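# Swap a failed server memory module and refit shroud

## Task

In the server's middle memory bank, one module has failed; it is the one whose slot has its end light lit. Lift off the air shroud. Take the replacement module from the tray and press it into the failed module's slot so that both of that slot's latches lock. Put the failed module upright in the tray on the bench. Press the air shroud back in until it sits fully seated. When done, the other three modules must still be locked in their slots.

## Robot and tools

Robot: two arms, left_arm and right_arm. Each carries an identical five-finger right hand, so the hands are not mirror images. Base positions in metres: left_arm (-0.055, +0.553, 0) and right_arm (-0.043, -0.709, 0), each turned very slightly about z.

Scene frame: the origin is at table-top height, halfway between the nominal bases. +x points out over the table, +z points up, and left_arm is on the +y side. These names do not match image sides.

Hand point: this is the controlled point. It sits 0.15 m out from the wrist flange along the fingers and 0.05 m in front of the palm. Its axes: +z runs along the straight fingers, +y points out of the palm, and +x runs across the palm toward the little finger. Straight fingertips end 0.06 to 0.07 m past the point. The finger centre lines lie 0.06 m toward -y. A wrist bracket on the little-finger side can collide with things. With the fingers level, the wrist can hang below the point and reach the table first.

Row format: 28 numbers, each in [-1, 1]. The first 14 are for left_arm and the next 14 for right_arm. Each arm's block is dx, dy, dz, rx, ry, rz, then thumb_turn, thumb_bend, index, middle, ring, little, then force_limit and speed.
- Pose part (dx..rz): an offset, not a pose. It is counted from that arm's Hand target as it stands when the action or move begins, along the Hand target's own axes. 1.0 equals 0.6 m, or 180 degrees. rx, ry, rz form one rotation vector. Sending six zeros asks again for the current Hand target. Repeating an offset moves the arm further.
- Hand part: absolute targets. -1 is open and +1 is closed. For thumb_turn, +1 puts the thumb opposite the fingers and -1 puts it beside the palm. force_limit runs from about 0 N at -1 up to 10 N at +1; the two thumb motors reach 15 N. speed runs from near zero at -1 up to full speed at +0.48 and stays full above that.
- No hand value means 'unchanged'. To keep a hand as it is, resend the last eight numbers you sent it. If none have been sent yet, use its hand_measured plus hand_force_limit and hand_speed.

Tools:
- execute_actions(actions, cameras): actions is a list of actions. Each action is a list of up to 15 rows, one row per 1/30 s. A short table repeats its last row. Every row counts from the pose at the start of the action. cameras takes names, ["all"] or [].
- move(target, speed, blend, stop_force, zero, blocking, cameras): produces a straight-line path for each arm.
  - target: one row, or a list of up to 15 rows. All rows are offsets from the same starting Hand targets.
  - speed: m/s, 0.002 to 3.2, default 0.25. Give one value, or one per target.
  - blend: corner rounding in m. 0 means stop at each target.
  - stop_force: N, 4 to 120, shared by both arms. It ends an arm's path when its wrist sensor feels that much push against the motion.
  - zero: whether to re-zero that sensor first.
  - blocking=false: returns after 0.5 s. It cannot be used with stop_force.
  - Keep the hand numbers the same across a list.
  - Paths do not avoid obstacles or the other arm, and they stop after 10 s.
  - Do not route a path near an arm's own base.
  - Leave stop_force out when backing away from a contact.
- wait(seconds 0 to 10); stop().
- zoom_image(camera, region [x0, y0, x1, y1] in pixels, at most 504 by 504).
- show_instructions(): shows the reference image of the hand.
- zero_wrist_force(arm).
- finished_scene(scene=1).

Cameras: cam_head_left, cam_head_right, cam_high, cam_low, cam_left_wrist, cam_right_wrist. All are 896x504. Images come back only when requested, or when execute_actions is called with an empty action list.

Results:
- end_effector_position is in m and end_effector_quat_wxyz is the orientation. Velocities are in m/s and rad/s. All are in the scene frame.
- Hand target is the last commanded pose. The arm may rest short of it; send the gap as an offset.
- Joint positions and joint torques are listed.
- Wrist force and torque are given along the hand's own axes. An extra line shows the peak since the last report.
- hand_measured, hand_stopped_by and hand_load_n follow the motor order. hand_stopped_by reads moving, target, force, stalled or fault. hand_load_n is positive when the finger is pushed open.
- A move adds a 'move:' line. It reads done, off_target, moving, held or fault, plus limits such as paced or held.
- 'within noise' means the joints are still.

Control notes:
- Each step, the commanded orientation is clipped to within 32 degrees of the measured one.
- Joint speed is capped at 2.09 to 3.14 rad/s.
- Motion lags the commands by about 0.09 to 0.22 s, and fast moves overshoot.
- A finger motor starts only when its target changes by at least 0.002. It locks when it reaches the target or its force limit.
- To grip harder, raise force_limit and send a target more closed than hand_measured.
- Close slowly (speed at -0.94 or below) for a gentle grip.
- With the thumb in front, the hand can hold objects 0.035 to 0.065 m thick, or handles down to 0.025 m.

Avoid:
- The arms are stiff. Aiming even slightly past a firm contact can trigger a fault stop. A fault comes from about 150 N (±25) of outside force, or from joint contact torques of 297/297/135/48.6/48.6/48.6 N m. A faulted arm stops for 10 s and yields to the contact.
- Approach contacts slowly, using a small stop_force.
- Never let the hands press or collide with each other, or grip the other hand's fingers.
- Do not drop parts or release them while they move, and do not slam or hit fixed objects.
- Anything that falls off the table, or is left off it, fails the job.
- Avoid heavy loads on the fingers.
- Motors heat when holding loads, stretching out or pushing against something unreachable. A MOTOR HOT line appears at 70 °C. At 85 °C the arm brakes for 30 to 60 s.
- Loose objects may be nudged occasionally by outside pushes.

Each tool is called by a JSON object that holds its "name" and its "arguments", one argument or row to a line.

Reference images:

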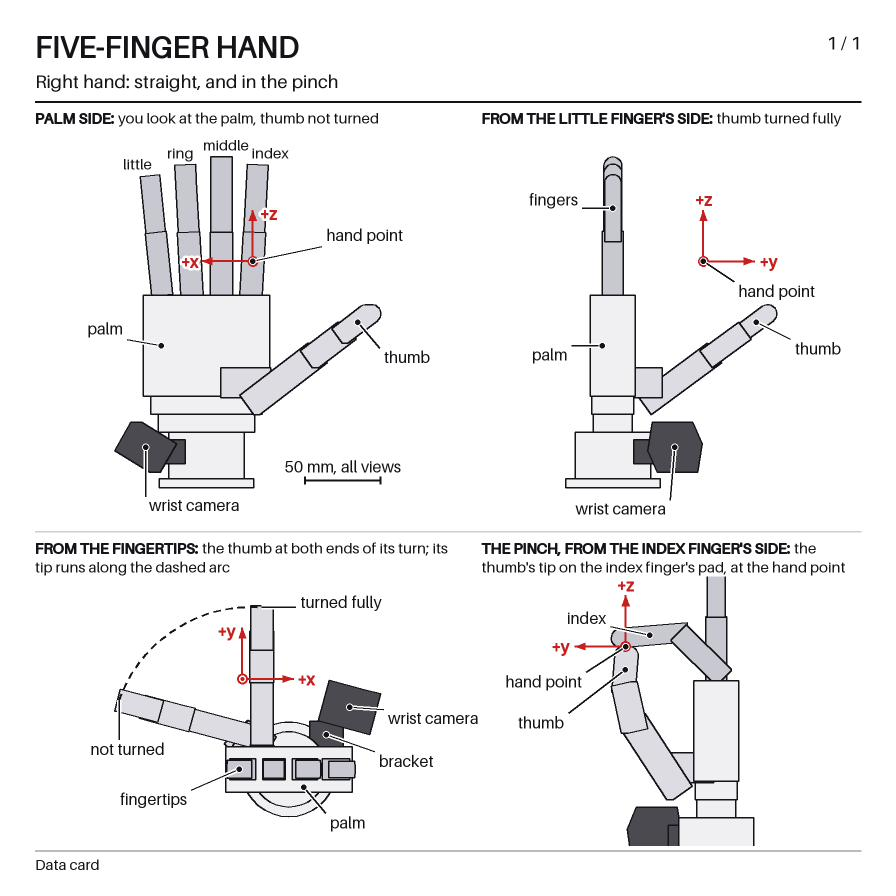

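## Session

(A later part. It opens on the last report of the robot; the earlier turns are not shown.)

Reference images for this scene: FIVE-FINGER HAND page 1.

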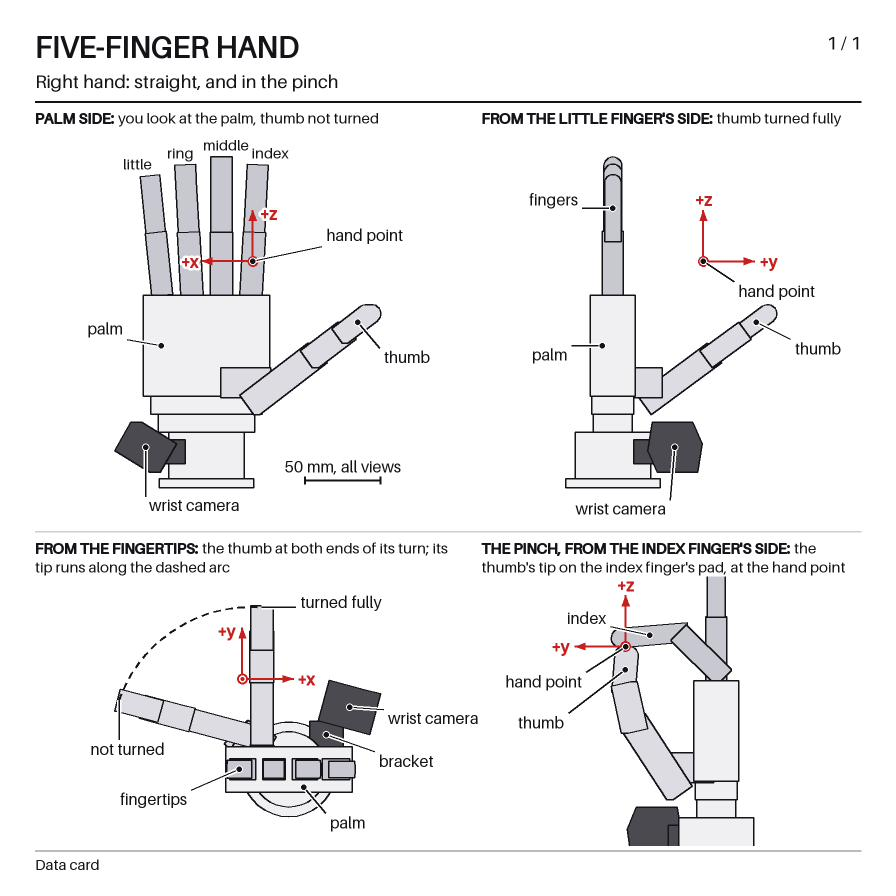

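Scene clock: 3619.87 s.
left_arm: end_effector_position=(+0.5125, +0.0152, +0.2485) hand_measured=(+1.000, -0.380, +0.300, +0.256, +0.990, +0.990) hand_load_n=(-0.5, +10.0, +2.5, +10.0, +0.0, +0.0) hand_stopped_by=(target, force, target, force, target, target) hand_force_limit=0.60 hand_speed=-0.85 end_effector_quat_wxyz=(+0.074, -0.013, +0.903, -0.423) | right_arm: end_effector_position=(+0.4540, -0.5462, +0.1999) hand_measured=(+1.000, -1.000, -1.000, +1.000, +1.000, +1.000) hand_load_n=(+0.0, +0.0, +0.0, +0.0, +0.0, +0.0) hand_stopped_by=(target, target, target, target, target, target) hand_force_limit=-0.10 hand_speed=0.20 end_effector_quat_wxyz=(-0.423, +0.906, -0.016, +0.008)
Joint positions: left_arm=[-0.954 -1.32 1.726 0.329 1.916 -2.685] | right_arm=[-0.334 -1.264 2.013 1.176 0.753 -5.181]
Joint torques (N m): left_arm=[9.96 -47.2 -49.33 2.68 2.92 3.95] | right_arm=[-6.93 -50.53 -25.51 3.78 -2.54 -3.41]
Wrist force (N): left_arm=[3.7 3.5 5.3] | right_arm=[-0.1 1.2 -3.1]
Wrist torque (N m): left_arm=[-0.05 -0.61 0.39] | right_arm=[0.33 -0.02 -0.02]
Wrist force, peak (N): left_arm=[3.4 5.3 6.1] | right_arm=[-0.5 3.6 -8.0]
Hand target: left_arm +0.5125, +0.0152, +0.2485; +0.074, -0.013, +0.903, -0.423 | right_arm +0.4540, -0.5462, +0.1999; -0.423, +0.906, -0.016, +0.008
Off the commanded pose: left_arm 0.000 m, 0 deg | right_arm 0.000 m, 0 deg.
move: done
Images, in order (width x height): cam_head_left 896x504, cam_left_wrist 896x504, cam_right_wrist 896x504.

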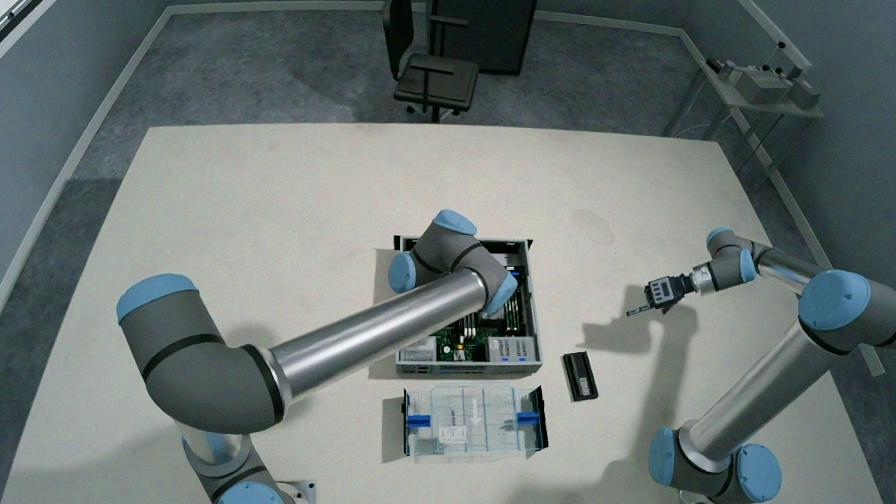

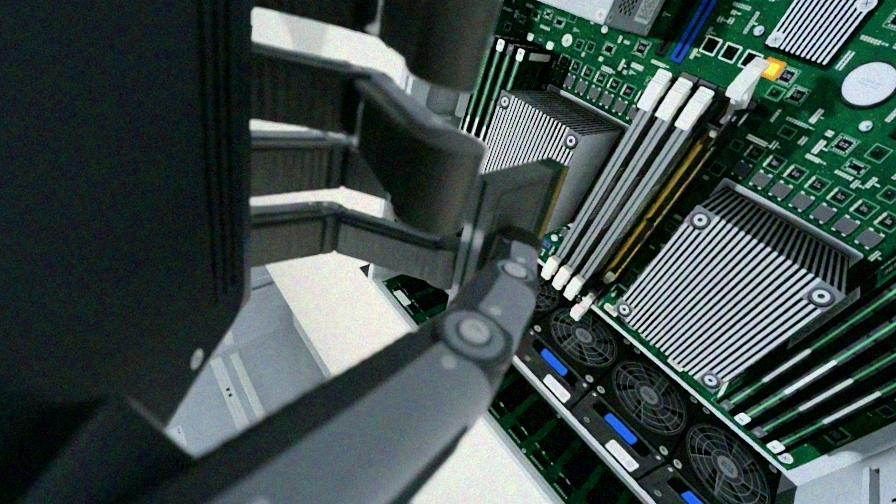

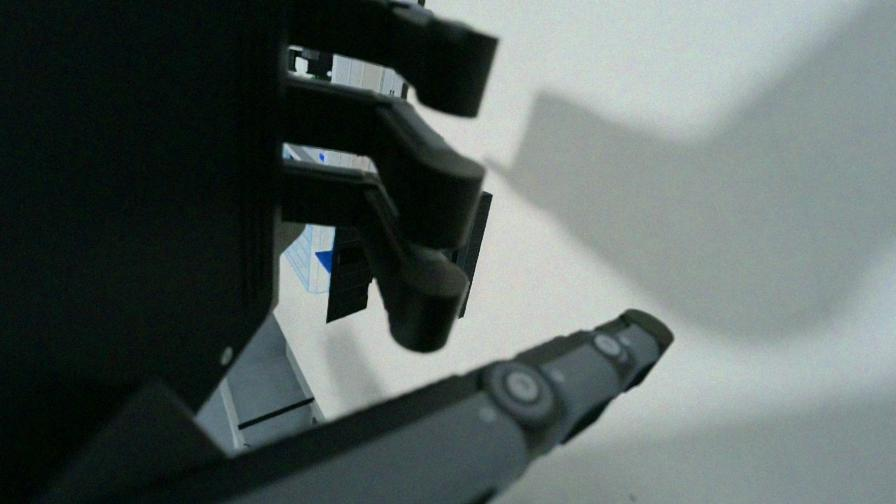

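{"name": "move", "arguments": {
  "target": [
    [0,0,0,0,0,0,1,0.15,0.3,0.55,0.99,0.99,0.6,-0.85,-0.0233,-0.081,-0.0332,0,0,0,-1,-1,-1,-1,-1,-1,-0.1,0.2]
  ],
  "speed": 0.1
}}

{"name": "move", "arguments": {
  "target": [
    [0.4,-0.447,0.4647,0,0,0,1,0.15,0.3,0.55,0.99,0.99,0.6,-0.85,0,0,0,0,0,0,-1,-1,-1,-1,-1,-1,-0.1,0.2],
    [0.4245,-0.2938,0.5908,0,0,0,1,0.15,0.3,0.55,0.99,0.99,0.6,-0.85,0,0,0,0,0,0,-1,-1,-1,-1,-1,-1,-0.1,0.2]
  ],
  "speed": 0.15,
  "blend": 0.05,
  "cameras": ["cam_left_wrist","cam_right_wrist","cam_head_left"]
}}

Scene clock: 3648.50 s.
left_arm: end_effector_position=(+0.5125, +0.0152, +0.2485) hand_measured=(+1.000, -0.380, +0.300, +0.256, +0.990, +0.990) hand_load_n=(+0.0, +10.0, +3.0, +10.0, +0.0, +0.0) hand_stopped_by=(target, force, target, force, target, target) hand_force_limit=0.60 hand_speed=-0.85 end_effector_quat_wxyz=(+0.074, -0.013, +0.903, -0.423) | right_arm: end_effector_position=(+0.4406, -0.5298, +0.2500) hand_measured=(-1.000, -1.000, -1.000, -1.000, -1.000, -1.000) hand_load_n=(+0.0, +0.0, +0.0, +0.0, +0.0, +0.0) hand_stopped_by=(target, target, target, target, target, target) hand_force_limit=-0.10 hand_speed=0.20 end_effector_quat_wxyz=(-0.423, +0.906, -0.016, +0.008)
Joint positions: left_arm=[-0.954 -1.32 1.726 0.329 1.916 -2.685] | right_arm=[-0.311 -1.344 2.001 1.244 0.745 -5.15]
Joint torques (N m): left_arm=[7.24 -45.75 -49.69 2.21 3.05 3.89] | right_arm=[-10.88 -48.35 -20.46 1.93 0.57 -4.01]
Wrist force (N): left_arm=[3.4 3.6 5.4] | right_arm=[-0.1 1.1 -3.1]
Wrist torque (N m): left_arm=[-0.05 -0.57 0.38] | right_arm=[0.34 -0.04 -0.01]
Wrist force, peak (N): left_arm=[4.1 3.7 5.8] | right_arm=[-0.1 1.8 -3.5]
Hand target: left_arm +0.5125, +0.0152, +0.2485; +0.074, -0.013, +0.903, -0.423 | right_arm +0.4406, -0.5298, +0.2500; -0.423, +0.906, -0.016, +0.008
Off the commanded pose: left_arm 0.000 m, 0 deg | right_arm 0.000 m, 0 deg.
move: done

Scene clock: 3652.77 s.
left_arm: end_effector_position=(+0.3049, -0.3898, +0.1282) hand_measured=(+1.000, -0.380, +0.300, +0.256, +0.990, +0.990) hand_load_n=(+0.0, +10.0, +2.5, +10.0, +0.0, +0.0) hand_stopped_by=(target, force, target, force, target, target) hand_force_limit=0.60 hand_speed=-0.85 end_effector_quat_wxyz=(+0.074, -0.013, +0.903, -0.423) | right_arm: end_effector_position=(+0.4406, -0.5298, +0.2500) hand_measured=(-1.000, -1.000, -1.000, -1.000, -1.000, -1.000) hand_load_n=(+0.0, +0.0, +0.0, +0.0, +0.0, +0.0) hand_stopped_by=(target, target, target, target, target, target) hand_force_limit=-0.10 hand_speed=0.20 end_effector_quat_wxyz=(-0.423, +0.906, -0.016, +0.008)
Joint positions: left_arm=[-1.45 -0.924 1.353 0.255 1.536 -3.01] | right_arm=[-0.311 -1.344 2.001 1.244 0.745 -5.15]
Joint torques (N m): left_arm=[6.27 -81.2 -49.41 0.04 1.15 3.97] | right_arm=[-11.14 -52.41 -20.4 5.31 0.46 -4.01]
Wrist force (N): left_arm=[3.3 4.1 5.4] | right_arm=[-0.1 1.4 -3.1]
Wrist torque (N m): left_arm=[0.00 -0.51 0.38] | right_arm=[0.39 -0.04 0.00]
Wrist force, peak (N): left_arm=[4.0 5.5 6.4] | right_arm=[-0.4 1.6 -3.7]
Hand target: left_arm +0.3049, -0.3898, +0.1282; +0.074, -0.013, +0.903, -0.423 | right_arm +0.4406, -0.5298, +0.2500; -0.423, +0.906, -0.016, +0.008
Off the commanded pose: left_arm 0.000 m, 0 deg | right_arm 0.000 m, 0 deg.
move: done
Images, in order (width x height): cam_head_left 896x504, cam_left_wrist 896x504, cam_right_wrist 896x504.

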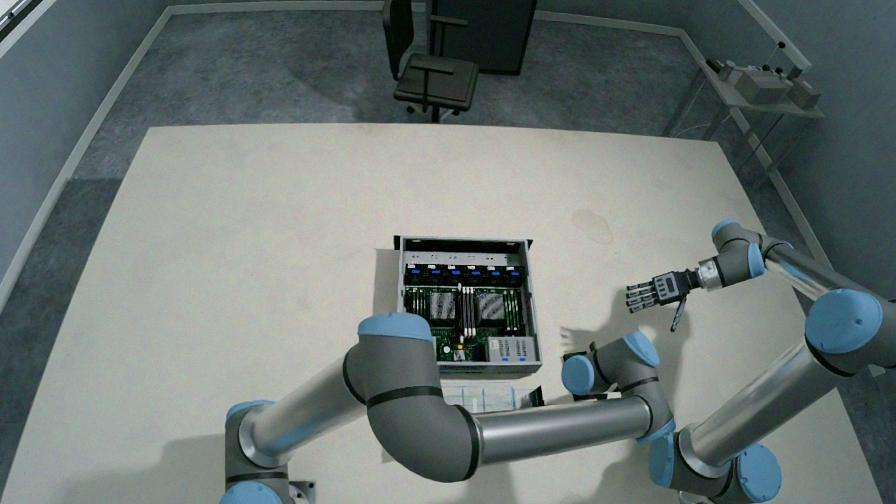

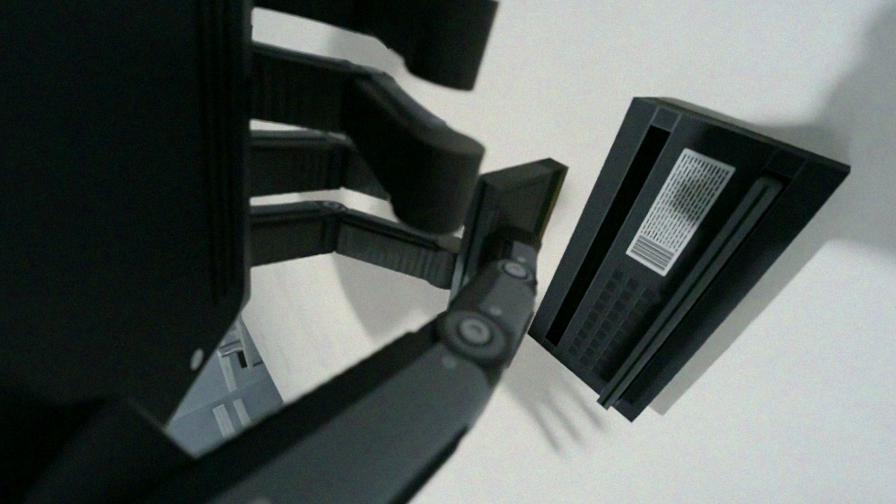

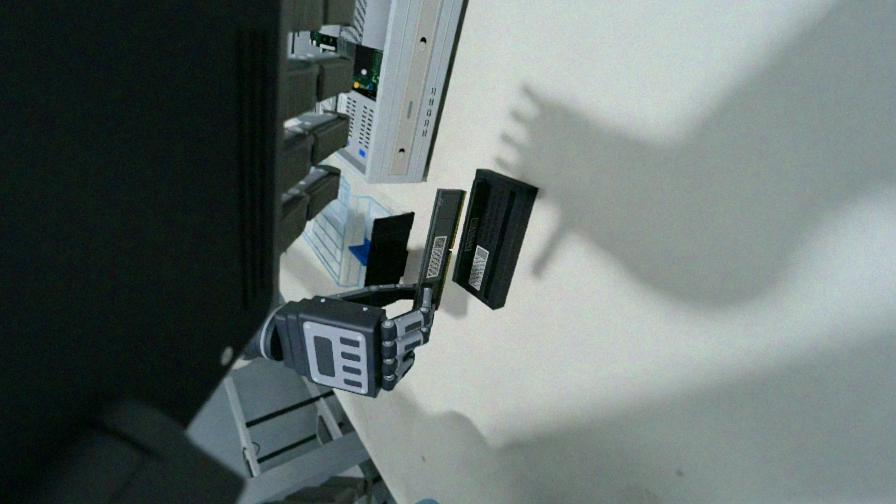

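{"name": "zoom_image", "arguments": {
  "camera": "cam_right_wrist",
  "region": [390, 150, 560, 330]
}}

{"name": "zoom_image", "arguments": {
  "camera": "cam_left_wrist",
  "region": [430, 120, 650, 380]
}}

Scaled by 2.800 from the camera's 896x504 image, which has a finer 1280x720 frame.

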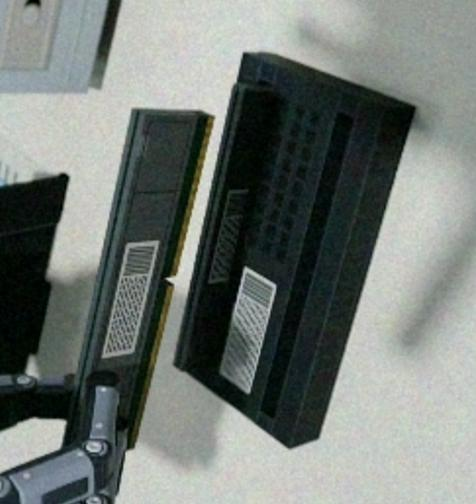

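Scaled by 1.938 from the camera's 896x504 image, which has a finer 1280x720 frame.

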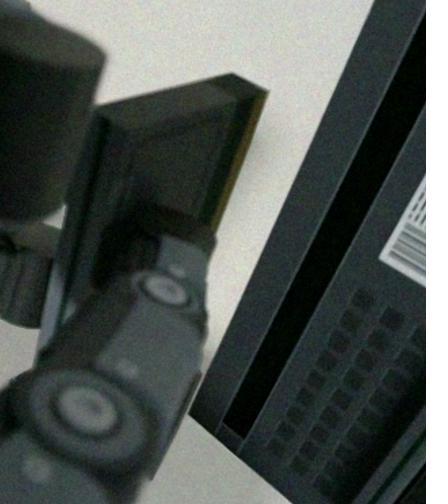

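{"name": "move", "arguments": {
  "target": [0.0117,0.0598,0.0703,0,0,0,1,0.15,0.3,0.55,0.99,0.99,0.6,-0.85,0,0,0,0,0,0,-1,-1,-1,-1,-1,-1,-0.1,0.2],
  "speed": 0.05,
  "cameras": ["cam_left_wrist","cam_right_wrist"]
}}

{"name": "zoom_image", "arguments": {
  "camera": "cam_right_wrist",
  "region": [430, 150, 550, 320]
}}

{"name": "zoom_image", "arguments": {
  "camera": "cam_left_wrist",
  "region": [430, 100, 650, 380]
}}

Scene clock: 3708.63 s.
left_arm: end_effector_position=(+0.3055, -0.3995, +0.0731) hand_measured=(+1.000, -0.380, +0.300, +0.256, +0.990, +0.990) hand_load_n=(-0.5, +9.5, +2.5, +10.0, +0.5, +0.0) hand_stopped_by=(target, force, target, force, target, target) hand_force_limit=0.60 hand_speed=-0.85 end_effector_quat_wxyz=(+0.074, -0.013, +0.903, -0.423) | right_arm: end_effector_position=(+0.4406, -0.5298, +0.2500) hand_measured=(-1.000, -1.000, -1.000, -1.000, -1.000, -1.000) hand_load_n=(-0.5, +0.0, +0.5, +0.0, +0.0, +0.0) hand_stopped_by=(target, target, target, target, target, target) hand_force_limit=-0.10 hand_speed=0.20 end_effector_quat_wxyz=(-0.423, +0.906, -0.016, +0.008)
Joint positions: left_arm=[-1.451 -0.869 1.364 0.189 1.535 -3.011] | right_arm=[-0.311 -1.344 2.001 1.244 0.745 -5.15]
Joint torques (N m): left_arm=[-8.06 -94.62 -36.17 2.93 -1.55 -2.92] | right_arm=[-11.69 -53.66 -20.9 5.43 0.59 -4.06]
Wrist force (N): left_arm=[3.7 3.9 5.2] | right_arm=[0.0 1.3 -3.2]
Wrist torque (N m): left_arm=[-0.02 -0.59 0.37] | right_arm=[0.39 -0.05 0.01]
Wrist force, peak (N): left_arm=[3.6 4.5 5.8] | right_arm=[-0.4 1.7 -3.9]
Hand target: left_arm +0.3055, -0.3995, +0.0732; +0.074, -0.013, +0.903, -0.423 | right_arm +0.4406, -0.5298, +0.2500; -0.423, +0.906, -0.016, +0.008
Off the commanded pose: left_arm 0.000 m, 0 deg | right_arm 0.000 m, 0 deg.
move: done
Images, in order (width x height): cam_left_wrist 896x504, cam_right_wrist 896x504.

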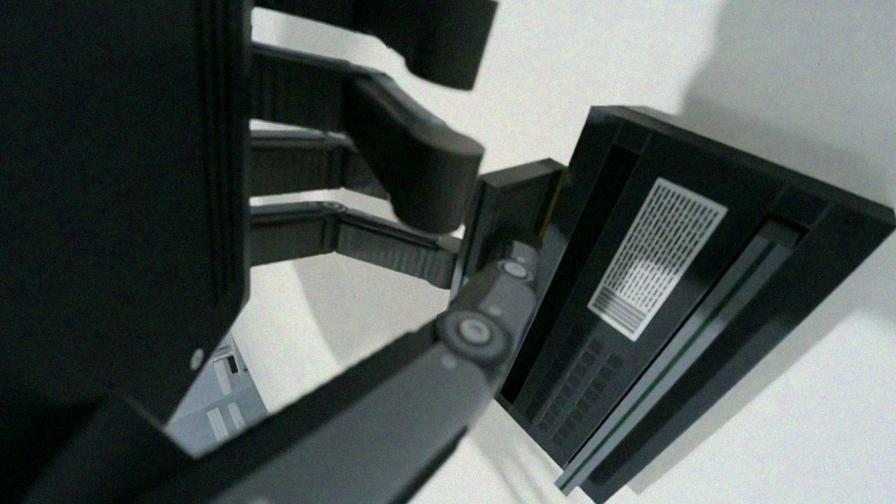

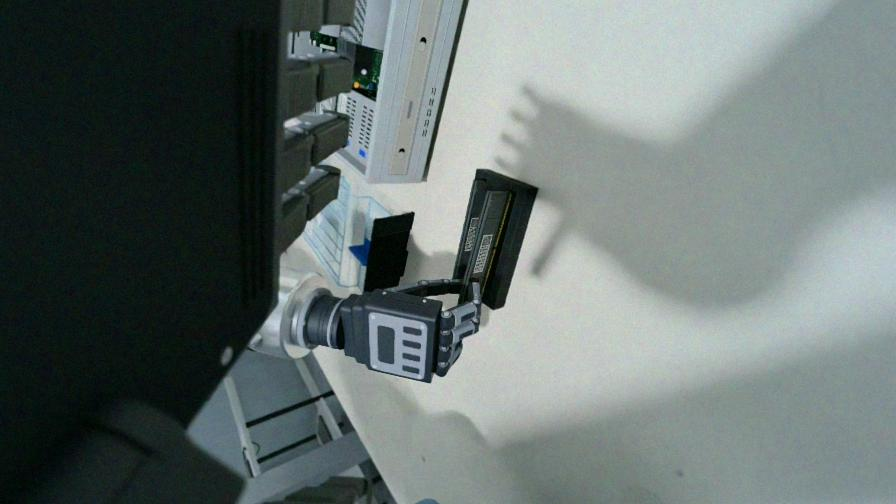

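Scaled by 2.965 from the camera's 896x504 image, which has a finer 1280x720 frame.

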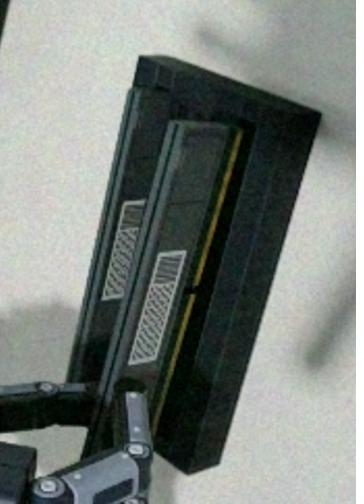

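Scaled by 1.800 from the camera's 896x504 image, which has a finer 1280x720 frame.

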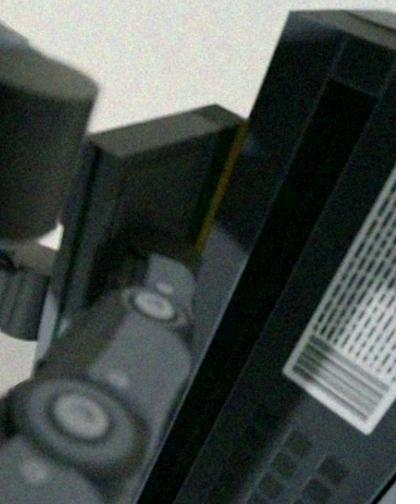

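{"name": "zoom_image", "arguments": {
  "camera": "cam_left_wrist",
  "region": [440, 140, 580, 280]
}}

{"name": "zoom_image", "arguments": {
  "camera": "cam_right_wrist",
  "region": [450, 160, 530, 250]
}}

{"name": "zoom_image", "arguments": {
  "camera": "cam_right_wrist",
  "region": [450, 230, 530, 320]
}}

Scaled by 3.600 from the camera's 896x504 image, which has a finer 1280x720 frame.

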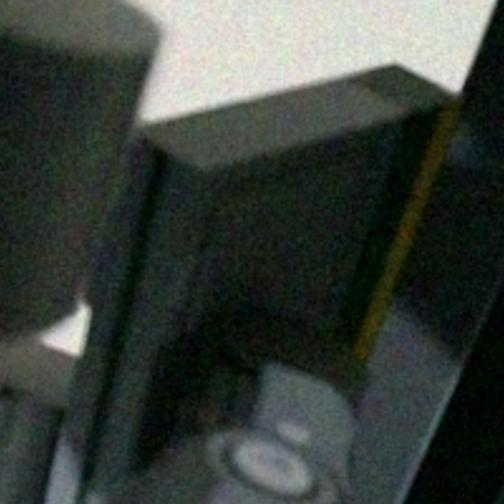

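Scaled by 5.600 from the camera's 896x504 image, which has a finer 1280x720 frame.

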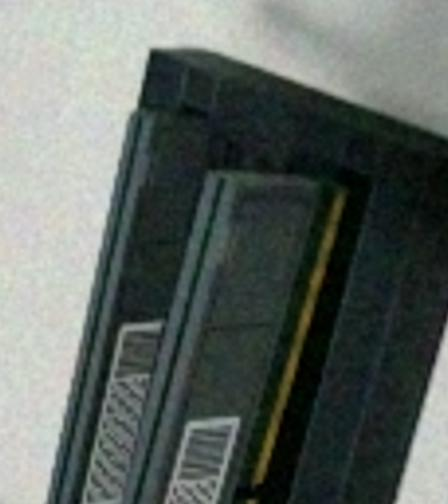

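Scaled by 5.600 from the camera's 896x504 image, which has a finer 1280x720 frame.

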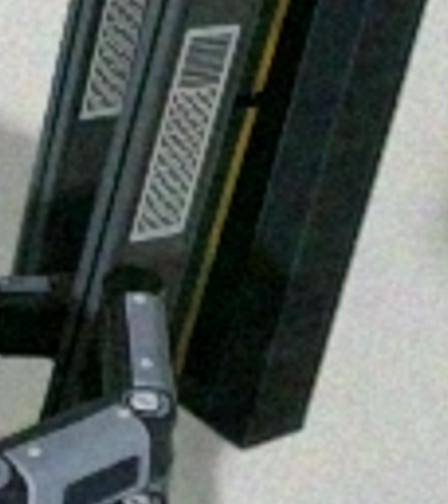

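{"name": "move", "arguments": {
  "target": [0.0128,0.0262,0.0118,0.0004,-0.0138,0.0167,1,0.15,0.3,0.55,0.99,0.99,0.6,-0.85,0,0,0,0,0,0,-1,-1,-1,-1,-1,-1,-0.1,0.2],
  "speed": 0.03,
  "cameras": ["cam_left_wrist","cam_right_wrist"]
}}

{"name": "zoom_image", "arguments": {
  "camera": "cam_right_wrist",
  "region": [460, 160, 540, 250]
}}

{"name": "zoom_image", "arguments": {
  "camera": "cam_right_wrist",
  "region": [460, 230, 540, 320]
}}

{"name": "zoom_image", "arguments": {
  "camera": "cam_left_wrist",
  "region": [440, 100, 640, 300]
}}

Scene clock: 3807.03 s.
left_arm: end_effector_position=(+0.2995, -0.3954, +0.0556) hand_measured=(+1.000, -0.380, +0.300, +0.256, +0.990, +0.990) hand_load_n=(+0.0, +10.0, +2.5, +10.0, +0.5, +0.0) hand_stopped_by=(target, force, target, force, target, target) hand_force_limit=0.60 hand_speed=-0.85 end_effector_quat_wxyz=(+0.105, +0.002, +0.901, -0.421) end_effector_velocity=(+0.000, +0.000, +0.000) end_effector_angular_velocity=(+0.001, +0.004, -0.002) | right_arm: end_effector_position=(+0.4406, -0.5298, +0.2500) hand_measured=(-1.000, -1.000, -1.000, -1.000, -1.000, -1.000) hand_load_n=(+0.0, +0.0, +0.0, +0.0, +0.0, +0.0) hand_stopped_by=(target, target, target, target, target, target) hand_force_limit=-0.10 hand_speed=0.20 end_effector_quat_wxyz=(-0.423, +0.906, -0.016, +0.008)
Joint positions: left_arm=[-1.475 -0.866 1.403 0.141 1.474 -2.973] | right_arm=[-0.311 -1.344 2.001 1.244 0.745 -5.15]
Joint velocities: left_arm=[0.001 0 -0.001 0.003 0.005 -0.001] | right_arm=[within noise]
Joint torques (N m): left_arm=[6.47 -84.05 -47.89 2.33 2.21 -1.95] | right_arm=[-10.44 -52.15 -20.26 5.28 0.46 -3.85]
Wrist force (N): left_arm=[3.4 3.1 5.1] | right_arm=[-0.3 1.4 -2.9]
Wrist torque (N m): left_arm=[-0.12 -0.49 0.18] | right_arm=[0.38 -0.02 -0.01]
Wrist force, peak (N): left_arm=[4.0 4.4 5.4] | right_arm=[-0.3 1.4 -3.7]
Hand target: left_arm +0.2996, -0.3955, +0.0558; +0.105, +0.002, +0.901, -0.421 | right_arm +0.4406, -0.5298, +0.2500; -0.423, +0.906, -0.016, +0.008
Off the commanded pose: left_arm 0.000 m, 0 deg | right_arm 0.000 m, 0 deg.
move: done
Images, in order (width x height): cam_left_wrist 896x504, cam_right_wrist 896x504.

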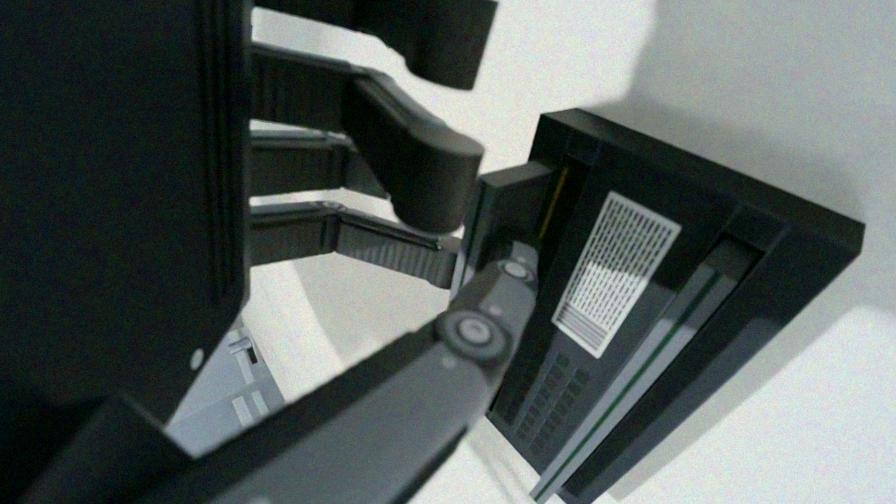

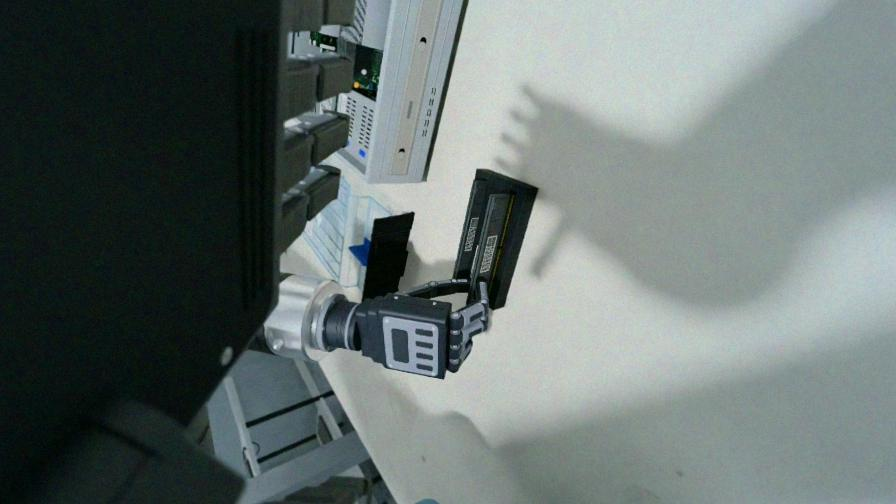

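Scaled by 5.600 from the camera's 896x504 image, which has a finer 1280x720 frame.

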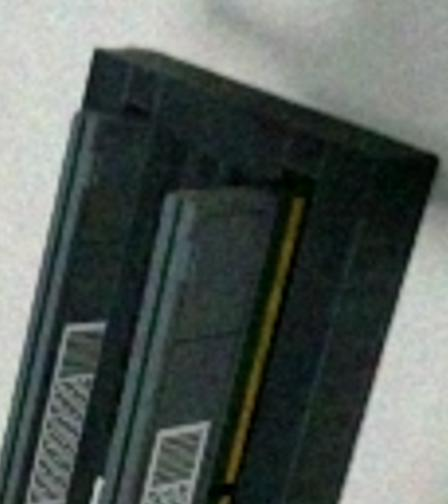

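Scaled by 5.600 from the camera's 896x504 image, which has a finer 1280x720 frame.

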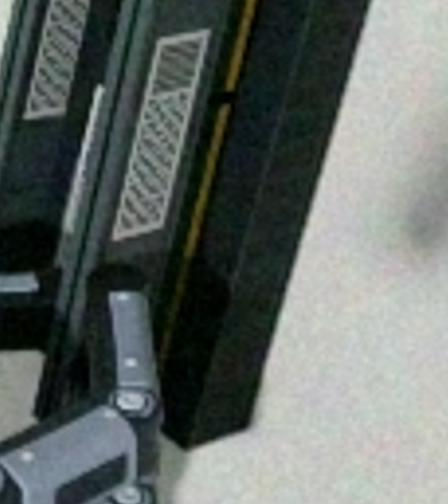

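Scaled by 2.520 from the camera's 896x504 image, which has a finer 1280x720 frame.

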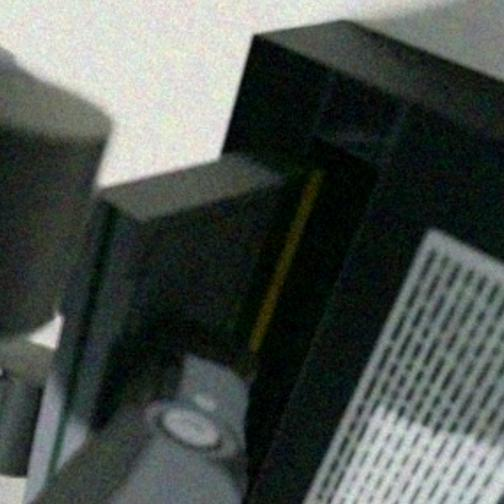

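{"name": "move", "arguments": {
  "target": [-0.0003,0.0026,-0.0030,0,0,0,1,0.15,0.3,0.55,0.99,0.99,0.6,-0.85,0,0,0,0,0,0,-1,-1,-1,-1,-1,-1,-0.1,0.2],
  "speed": 0.02
}}

{"name": "move", "arguments": {
  "target": [0.0031,0.0126,0.0104,0,0,0,1,0.15,0.3,0.55,0.99,0.99,0.6,-0.85,0,0,0,0,0,0,-1,-1,-1,-1,-1,-1,-0.1,0.2],
  "speed": 0.008,
  "stop_force": 4,
  "cameras": ["cam_left_wrist","cam_right_wrist"]
}}

{"name": "zoom_image", "arguments": {
  "camera": "cam_right_wrist",
  "region": [460, 160, 540, 250]
}}

{"name": "zoom_image", "arguments": {
  "camera": "cam_left_wrist",
  "region": [440, 100, 640, 300]
}}

Scene clock: 3833.87 s.
left_arm: end_effector_position=(+0.2996, -0.3930, +0.0557) hand_measured=(+1.000, -0.380, +0.300, +0.256, +0.990, +0.990) hand_load_n=(+0.0, +10.0, +3.0, +10.0, +0.0, +0.5) hand_stopped_by=(target, force, target, force, target, target) hand_force_limit=0.60 hand_speed=-0.85 end_effector_quat_wxyz=(+0.105, +0.002, +0.901, -0.421) | right_arm: end_effector_position=(+0.4406, -0.5298, +0.2500) hand_measured=(-1.000, -1.000, -1.000, -1.000, -1.000, -1.000) hand_load_n=(+0.0, +0.0, +0.0, +0.0, +0.0, +0.0) hand_stopped_by=(target, target, target, target, target, target) hand_force_limit=-0.10 hand_speed=0.20 end_effector_quat_wxyz=(-0.423, +0.906, -0.016, +0.008)
Joint positions: left_arm=[-1.474 -0.87 1.409 0.138 1.474 -2.973] | right_arm=[-0.311 -1.344 2.001 1.244 0.745 -5.15]
Joint torques (N m): left_arm=[4.5 -84.07 -34.31 -0.67 2.32 4.31] | right_arm=[-10.55 -53.49 -20.79 5.27 0.47 -3.89]
Wrist force (N): left_arm=[4.2 3.8 5.1] | right_arm=[-0.3 1.6 -3.2]
Wrist torque (N m): left_arm=[-0.01 -0.60 0.29] | right_arm=[0.44 -0.01 0.00]
Wrist force, peak (N): left_arm=[4.0 4.0 5.8] | right_arm=[-0.1 1.7 -3.6]
Hand target: left_arm +0.2996, -0.3931, +0.0557; +0.105, +0.002, +0.901, -0.421 | right_arm +0.4406, -0.5298, +0.2500; -0.423, +0.906, -0.016, +0.008
Off the commanded pose: left_arm 0.000 m, 0 deg | right_arm 0.000 m, 0 deg.
move: done

Scene clock: 3835.60 s.
left_arm: end_effector_position=(+0.2996, -0.3931, +0.0523) hand_measured=(+1.000, -0.380, +0.300, +0.256, +0.990, +0.990) hand_load_n=(+0.5, +10.0, +3.0, +8.5, +0.0, +0.0) hand_stopped_by=(target, force, target, force, target, target) hand_force_limit=0.60 hand_speed=-0.85 end_effector_quat_wxyz=(+0.105, +0.002, +0.901, -0.421) | right_arm: end_effector_position=(+0.4406, -0.5298, +0.2500) hand_measured=(-1.000, -1.000, -1.000, -1.000, -1.000, -1.000) hand_load_n=(-0.5, +0.0, +0.0, +0.0, +0.0, +0.0) hand_stopped_by=(target, target, target, target, target, target) hand_force_limit=-0.10 hand_speed=0.20 end_effector_quat_wxyz=(-0.423, +0.906, -0.016, +0.008)
Joint positions: left_arm=[-1.474 -0.867 1.41 0.133 1.474 -2.973] | right_arm=[-0.311 -1.344 2.001 1.244 0.745 -5.15]
Joint torques (N m): left_arm=[-0.46 -91.23 -45.76 3.96 2.13 2.75] | right_arm=[-10.64 -53.91 -20.77 5.4 0.43 -3.62]
Wrist force (N): left_arm=[1.4 0.4 2.2] | right_arm=[-0.6 1.4 -3.5]
Wrist torque (N m): left_arm=[-0.10 -0.45 0.18] | right_arm=[0.41 0.05 -0.03]
Wrist force, peak (N): left_arm=[4.3 3.7 5.5] | right_arm=[-0.2 1.5 -3.7]
Hand target: left_arm +0.2996, -0.3931, +0.0523; +0.105, +0.002, +0.901, -0.421 (not the last commanded pose) | right_arm +0.4406, -0.5298, +0.2500; -0.423, +0.906, -0.016, +0.008
Off the commanded pose: left_arm 0.007 m, 0 deg | right_arm 0.000 m, 0 deg.
move: contact (left_arm)
Images, in order (width x height): cam_left_wrist 896x504, cam_right_wrist 896x504.

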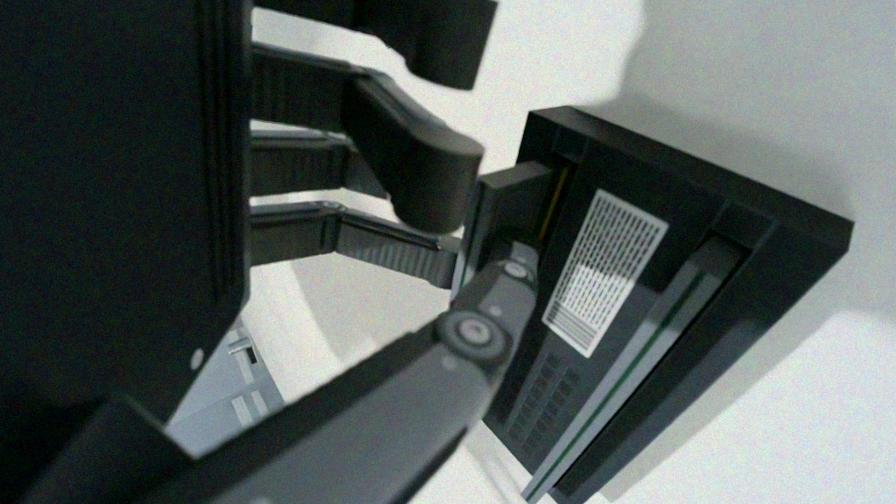

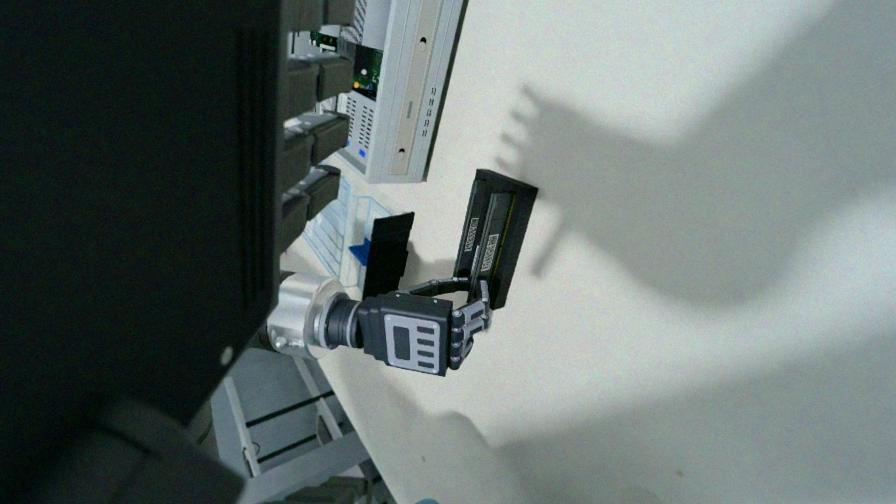

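Scaled by 5.600 from the camera's 896x504 image, which has a finer 1280x720 frame.

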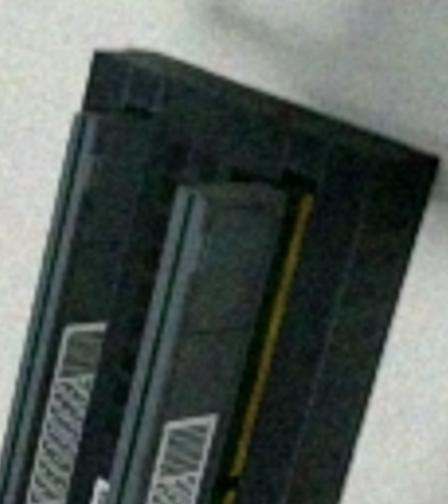

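Scaled by 2.520 from the camera's 896x504 image, which has a finer 1280x720 frame.

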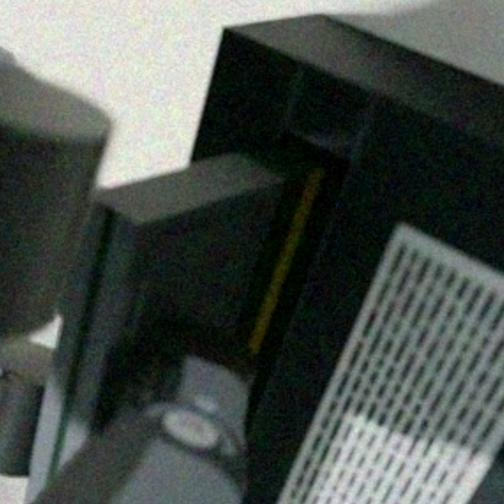

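{"name": "move", "arguments": {
  "target": [-0.0023,-0.0037,-0.0029,0.0004,0.0074,-0.0047,1,0.15,0.3,0.55,0.99,0.99,0.6,-0.85,0,0,0,0,0,0,-1,-1,-1,-1,-1,-1,-0.1,0.2],
  "speed": 0.02,
  "cameras": ["cam_left_wrist","cam_right_wrist"]
}}

{"name": "zoom_image", "arguments": {
  "camera": "cam_right_wrist",
  "region": [460, 160, 540, 250]
}}

{"name": "zoom_image", "arguments": {
  "camera": "cam_left_wrist",
  "region": [500, 100, 620, 250]
}}

Scene clock: 3893.50 s.
left_arm: end_effector_position=(+0.3005, -0.3931, +0.0554) hand_measured=(+1.000, -0.380, +0.300, +0.256, +0.990, +0.990) hand_load_n=(+0.0, +10.0, +3.0, +9.5, +0.0, +0.0) hand_stopped_by=(target, force, target, force, target, target) hand_force_limit=0.60 hand_speed=-0.85 end_effector_quat_wxyz=(+0.091, +0.000, +0.902, -0.422) | right_arm: end_effector_position=(+0.4406, -0.5298, +0.2500) hand_measured=(-1.000, -1.000, -1.000, -1.000, -1.000, -1.000) hand_load_n=(+0.0, +0.0, +0.0, +0.0, +0.0, +0.0) hand_stopped_by=(target, target, target, target, target, target) hand_force_limit=-0.10 hand_speed=0.20 end_effector_quat_wxyz=(-0.423, +0.906, -0.016, +0.008)
Joint positions: left_arm=[-1.465 -0.868 1.403 0.144 1.505 -2.982] | right_arm=[-0.311 -1.344 2.001 1.244 0.745 -5.15]
Joint torques (N m): left_arm=[-6.16 -92.17 -41.58 0.4 -2.28 -0.16] | right_arm=[-10.4 -53.38 -20.57 5.15 0.73 -3.74]
Wrist force (N): left_arm=[3.5 3.5 5.7] | right_arm=[-0.4 1.2 -3.2]
Wrist torque (N m): left_arm=[-0.10 -0.53 0.37] | right_arm=[0.37 0.00 -0.01]
Wrist force, peak (N): left_arm=[3.8 4.1 5.7] | right_arm=[-0.1 1.7 -3.6]
Hand target: left_arm +0.3004, -0.3931, +0.0553; +0.091, +0.000, +0.902, -0.422 | right_arm +0.4406, -0.5298, +0.2500; -0.423, +0.906, -0.016, +0.008
Off the commanded pose: left_arm 0.000 m, 0 deg | right_arm 0.000 m, 0 deg.
move: done
Images, in order (width x height): cam_left_wrist 896x504, cam_right_wrist 896x504.

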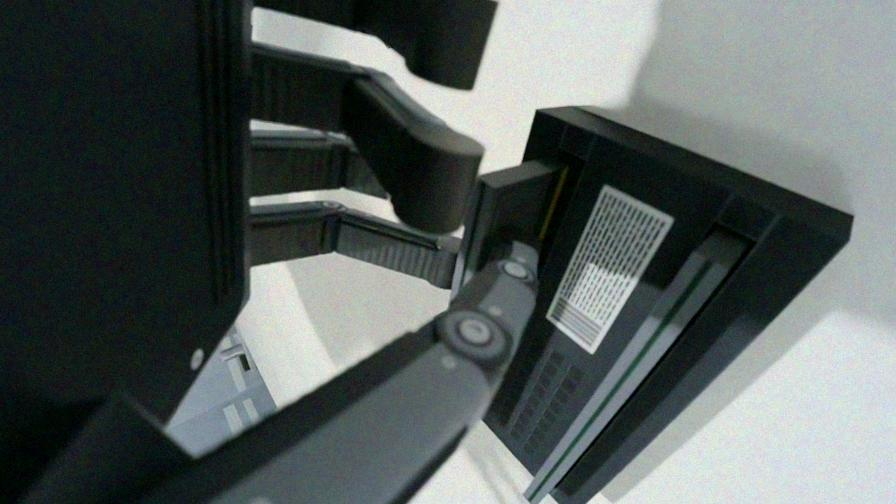

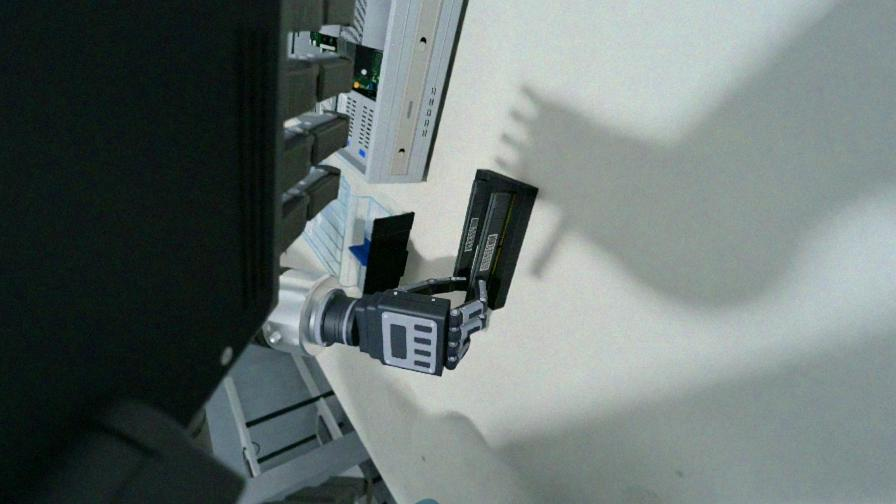

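Scaled by 5.600 from the camera's 896x504 image, which has a finer 1280x720 frame.

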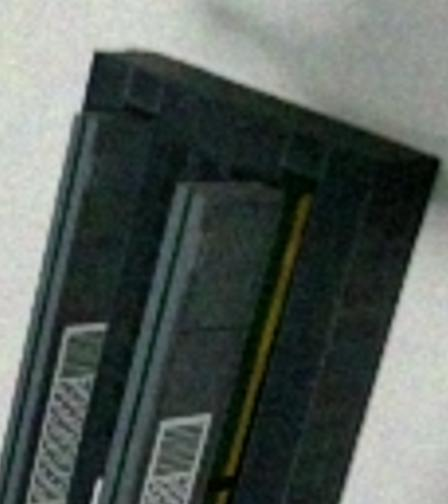

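Scaled by 3.360 from the camera's 896x504 image, which has a finer 1280x720 frame.

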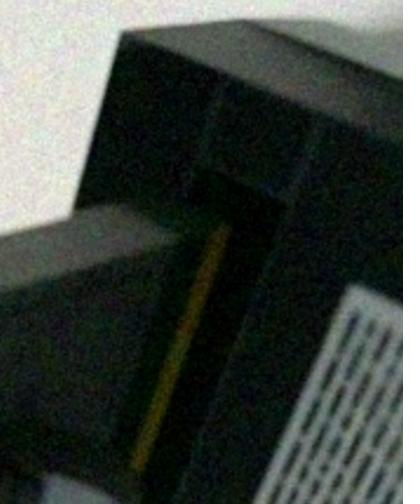

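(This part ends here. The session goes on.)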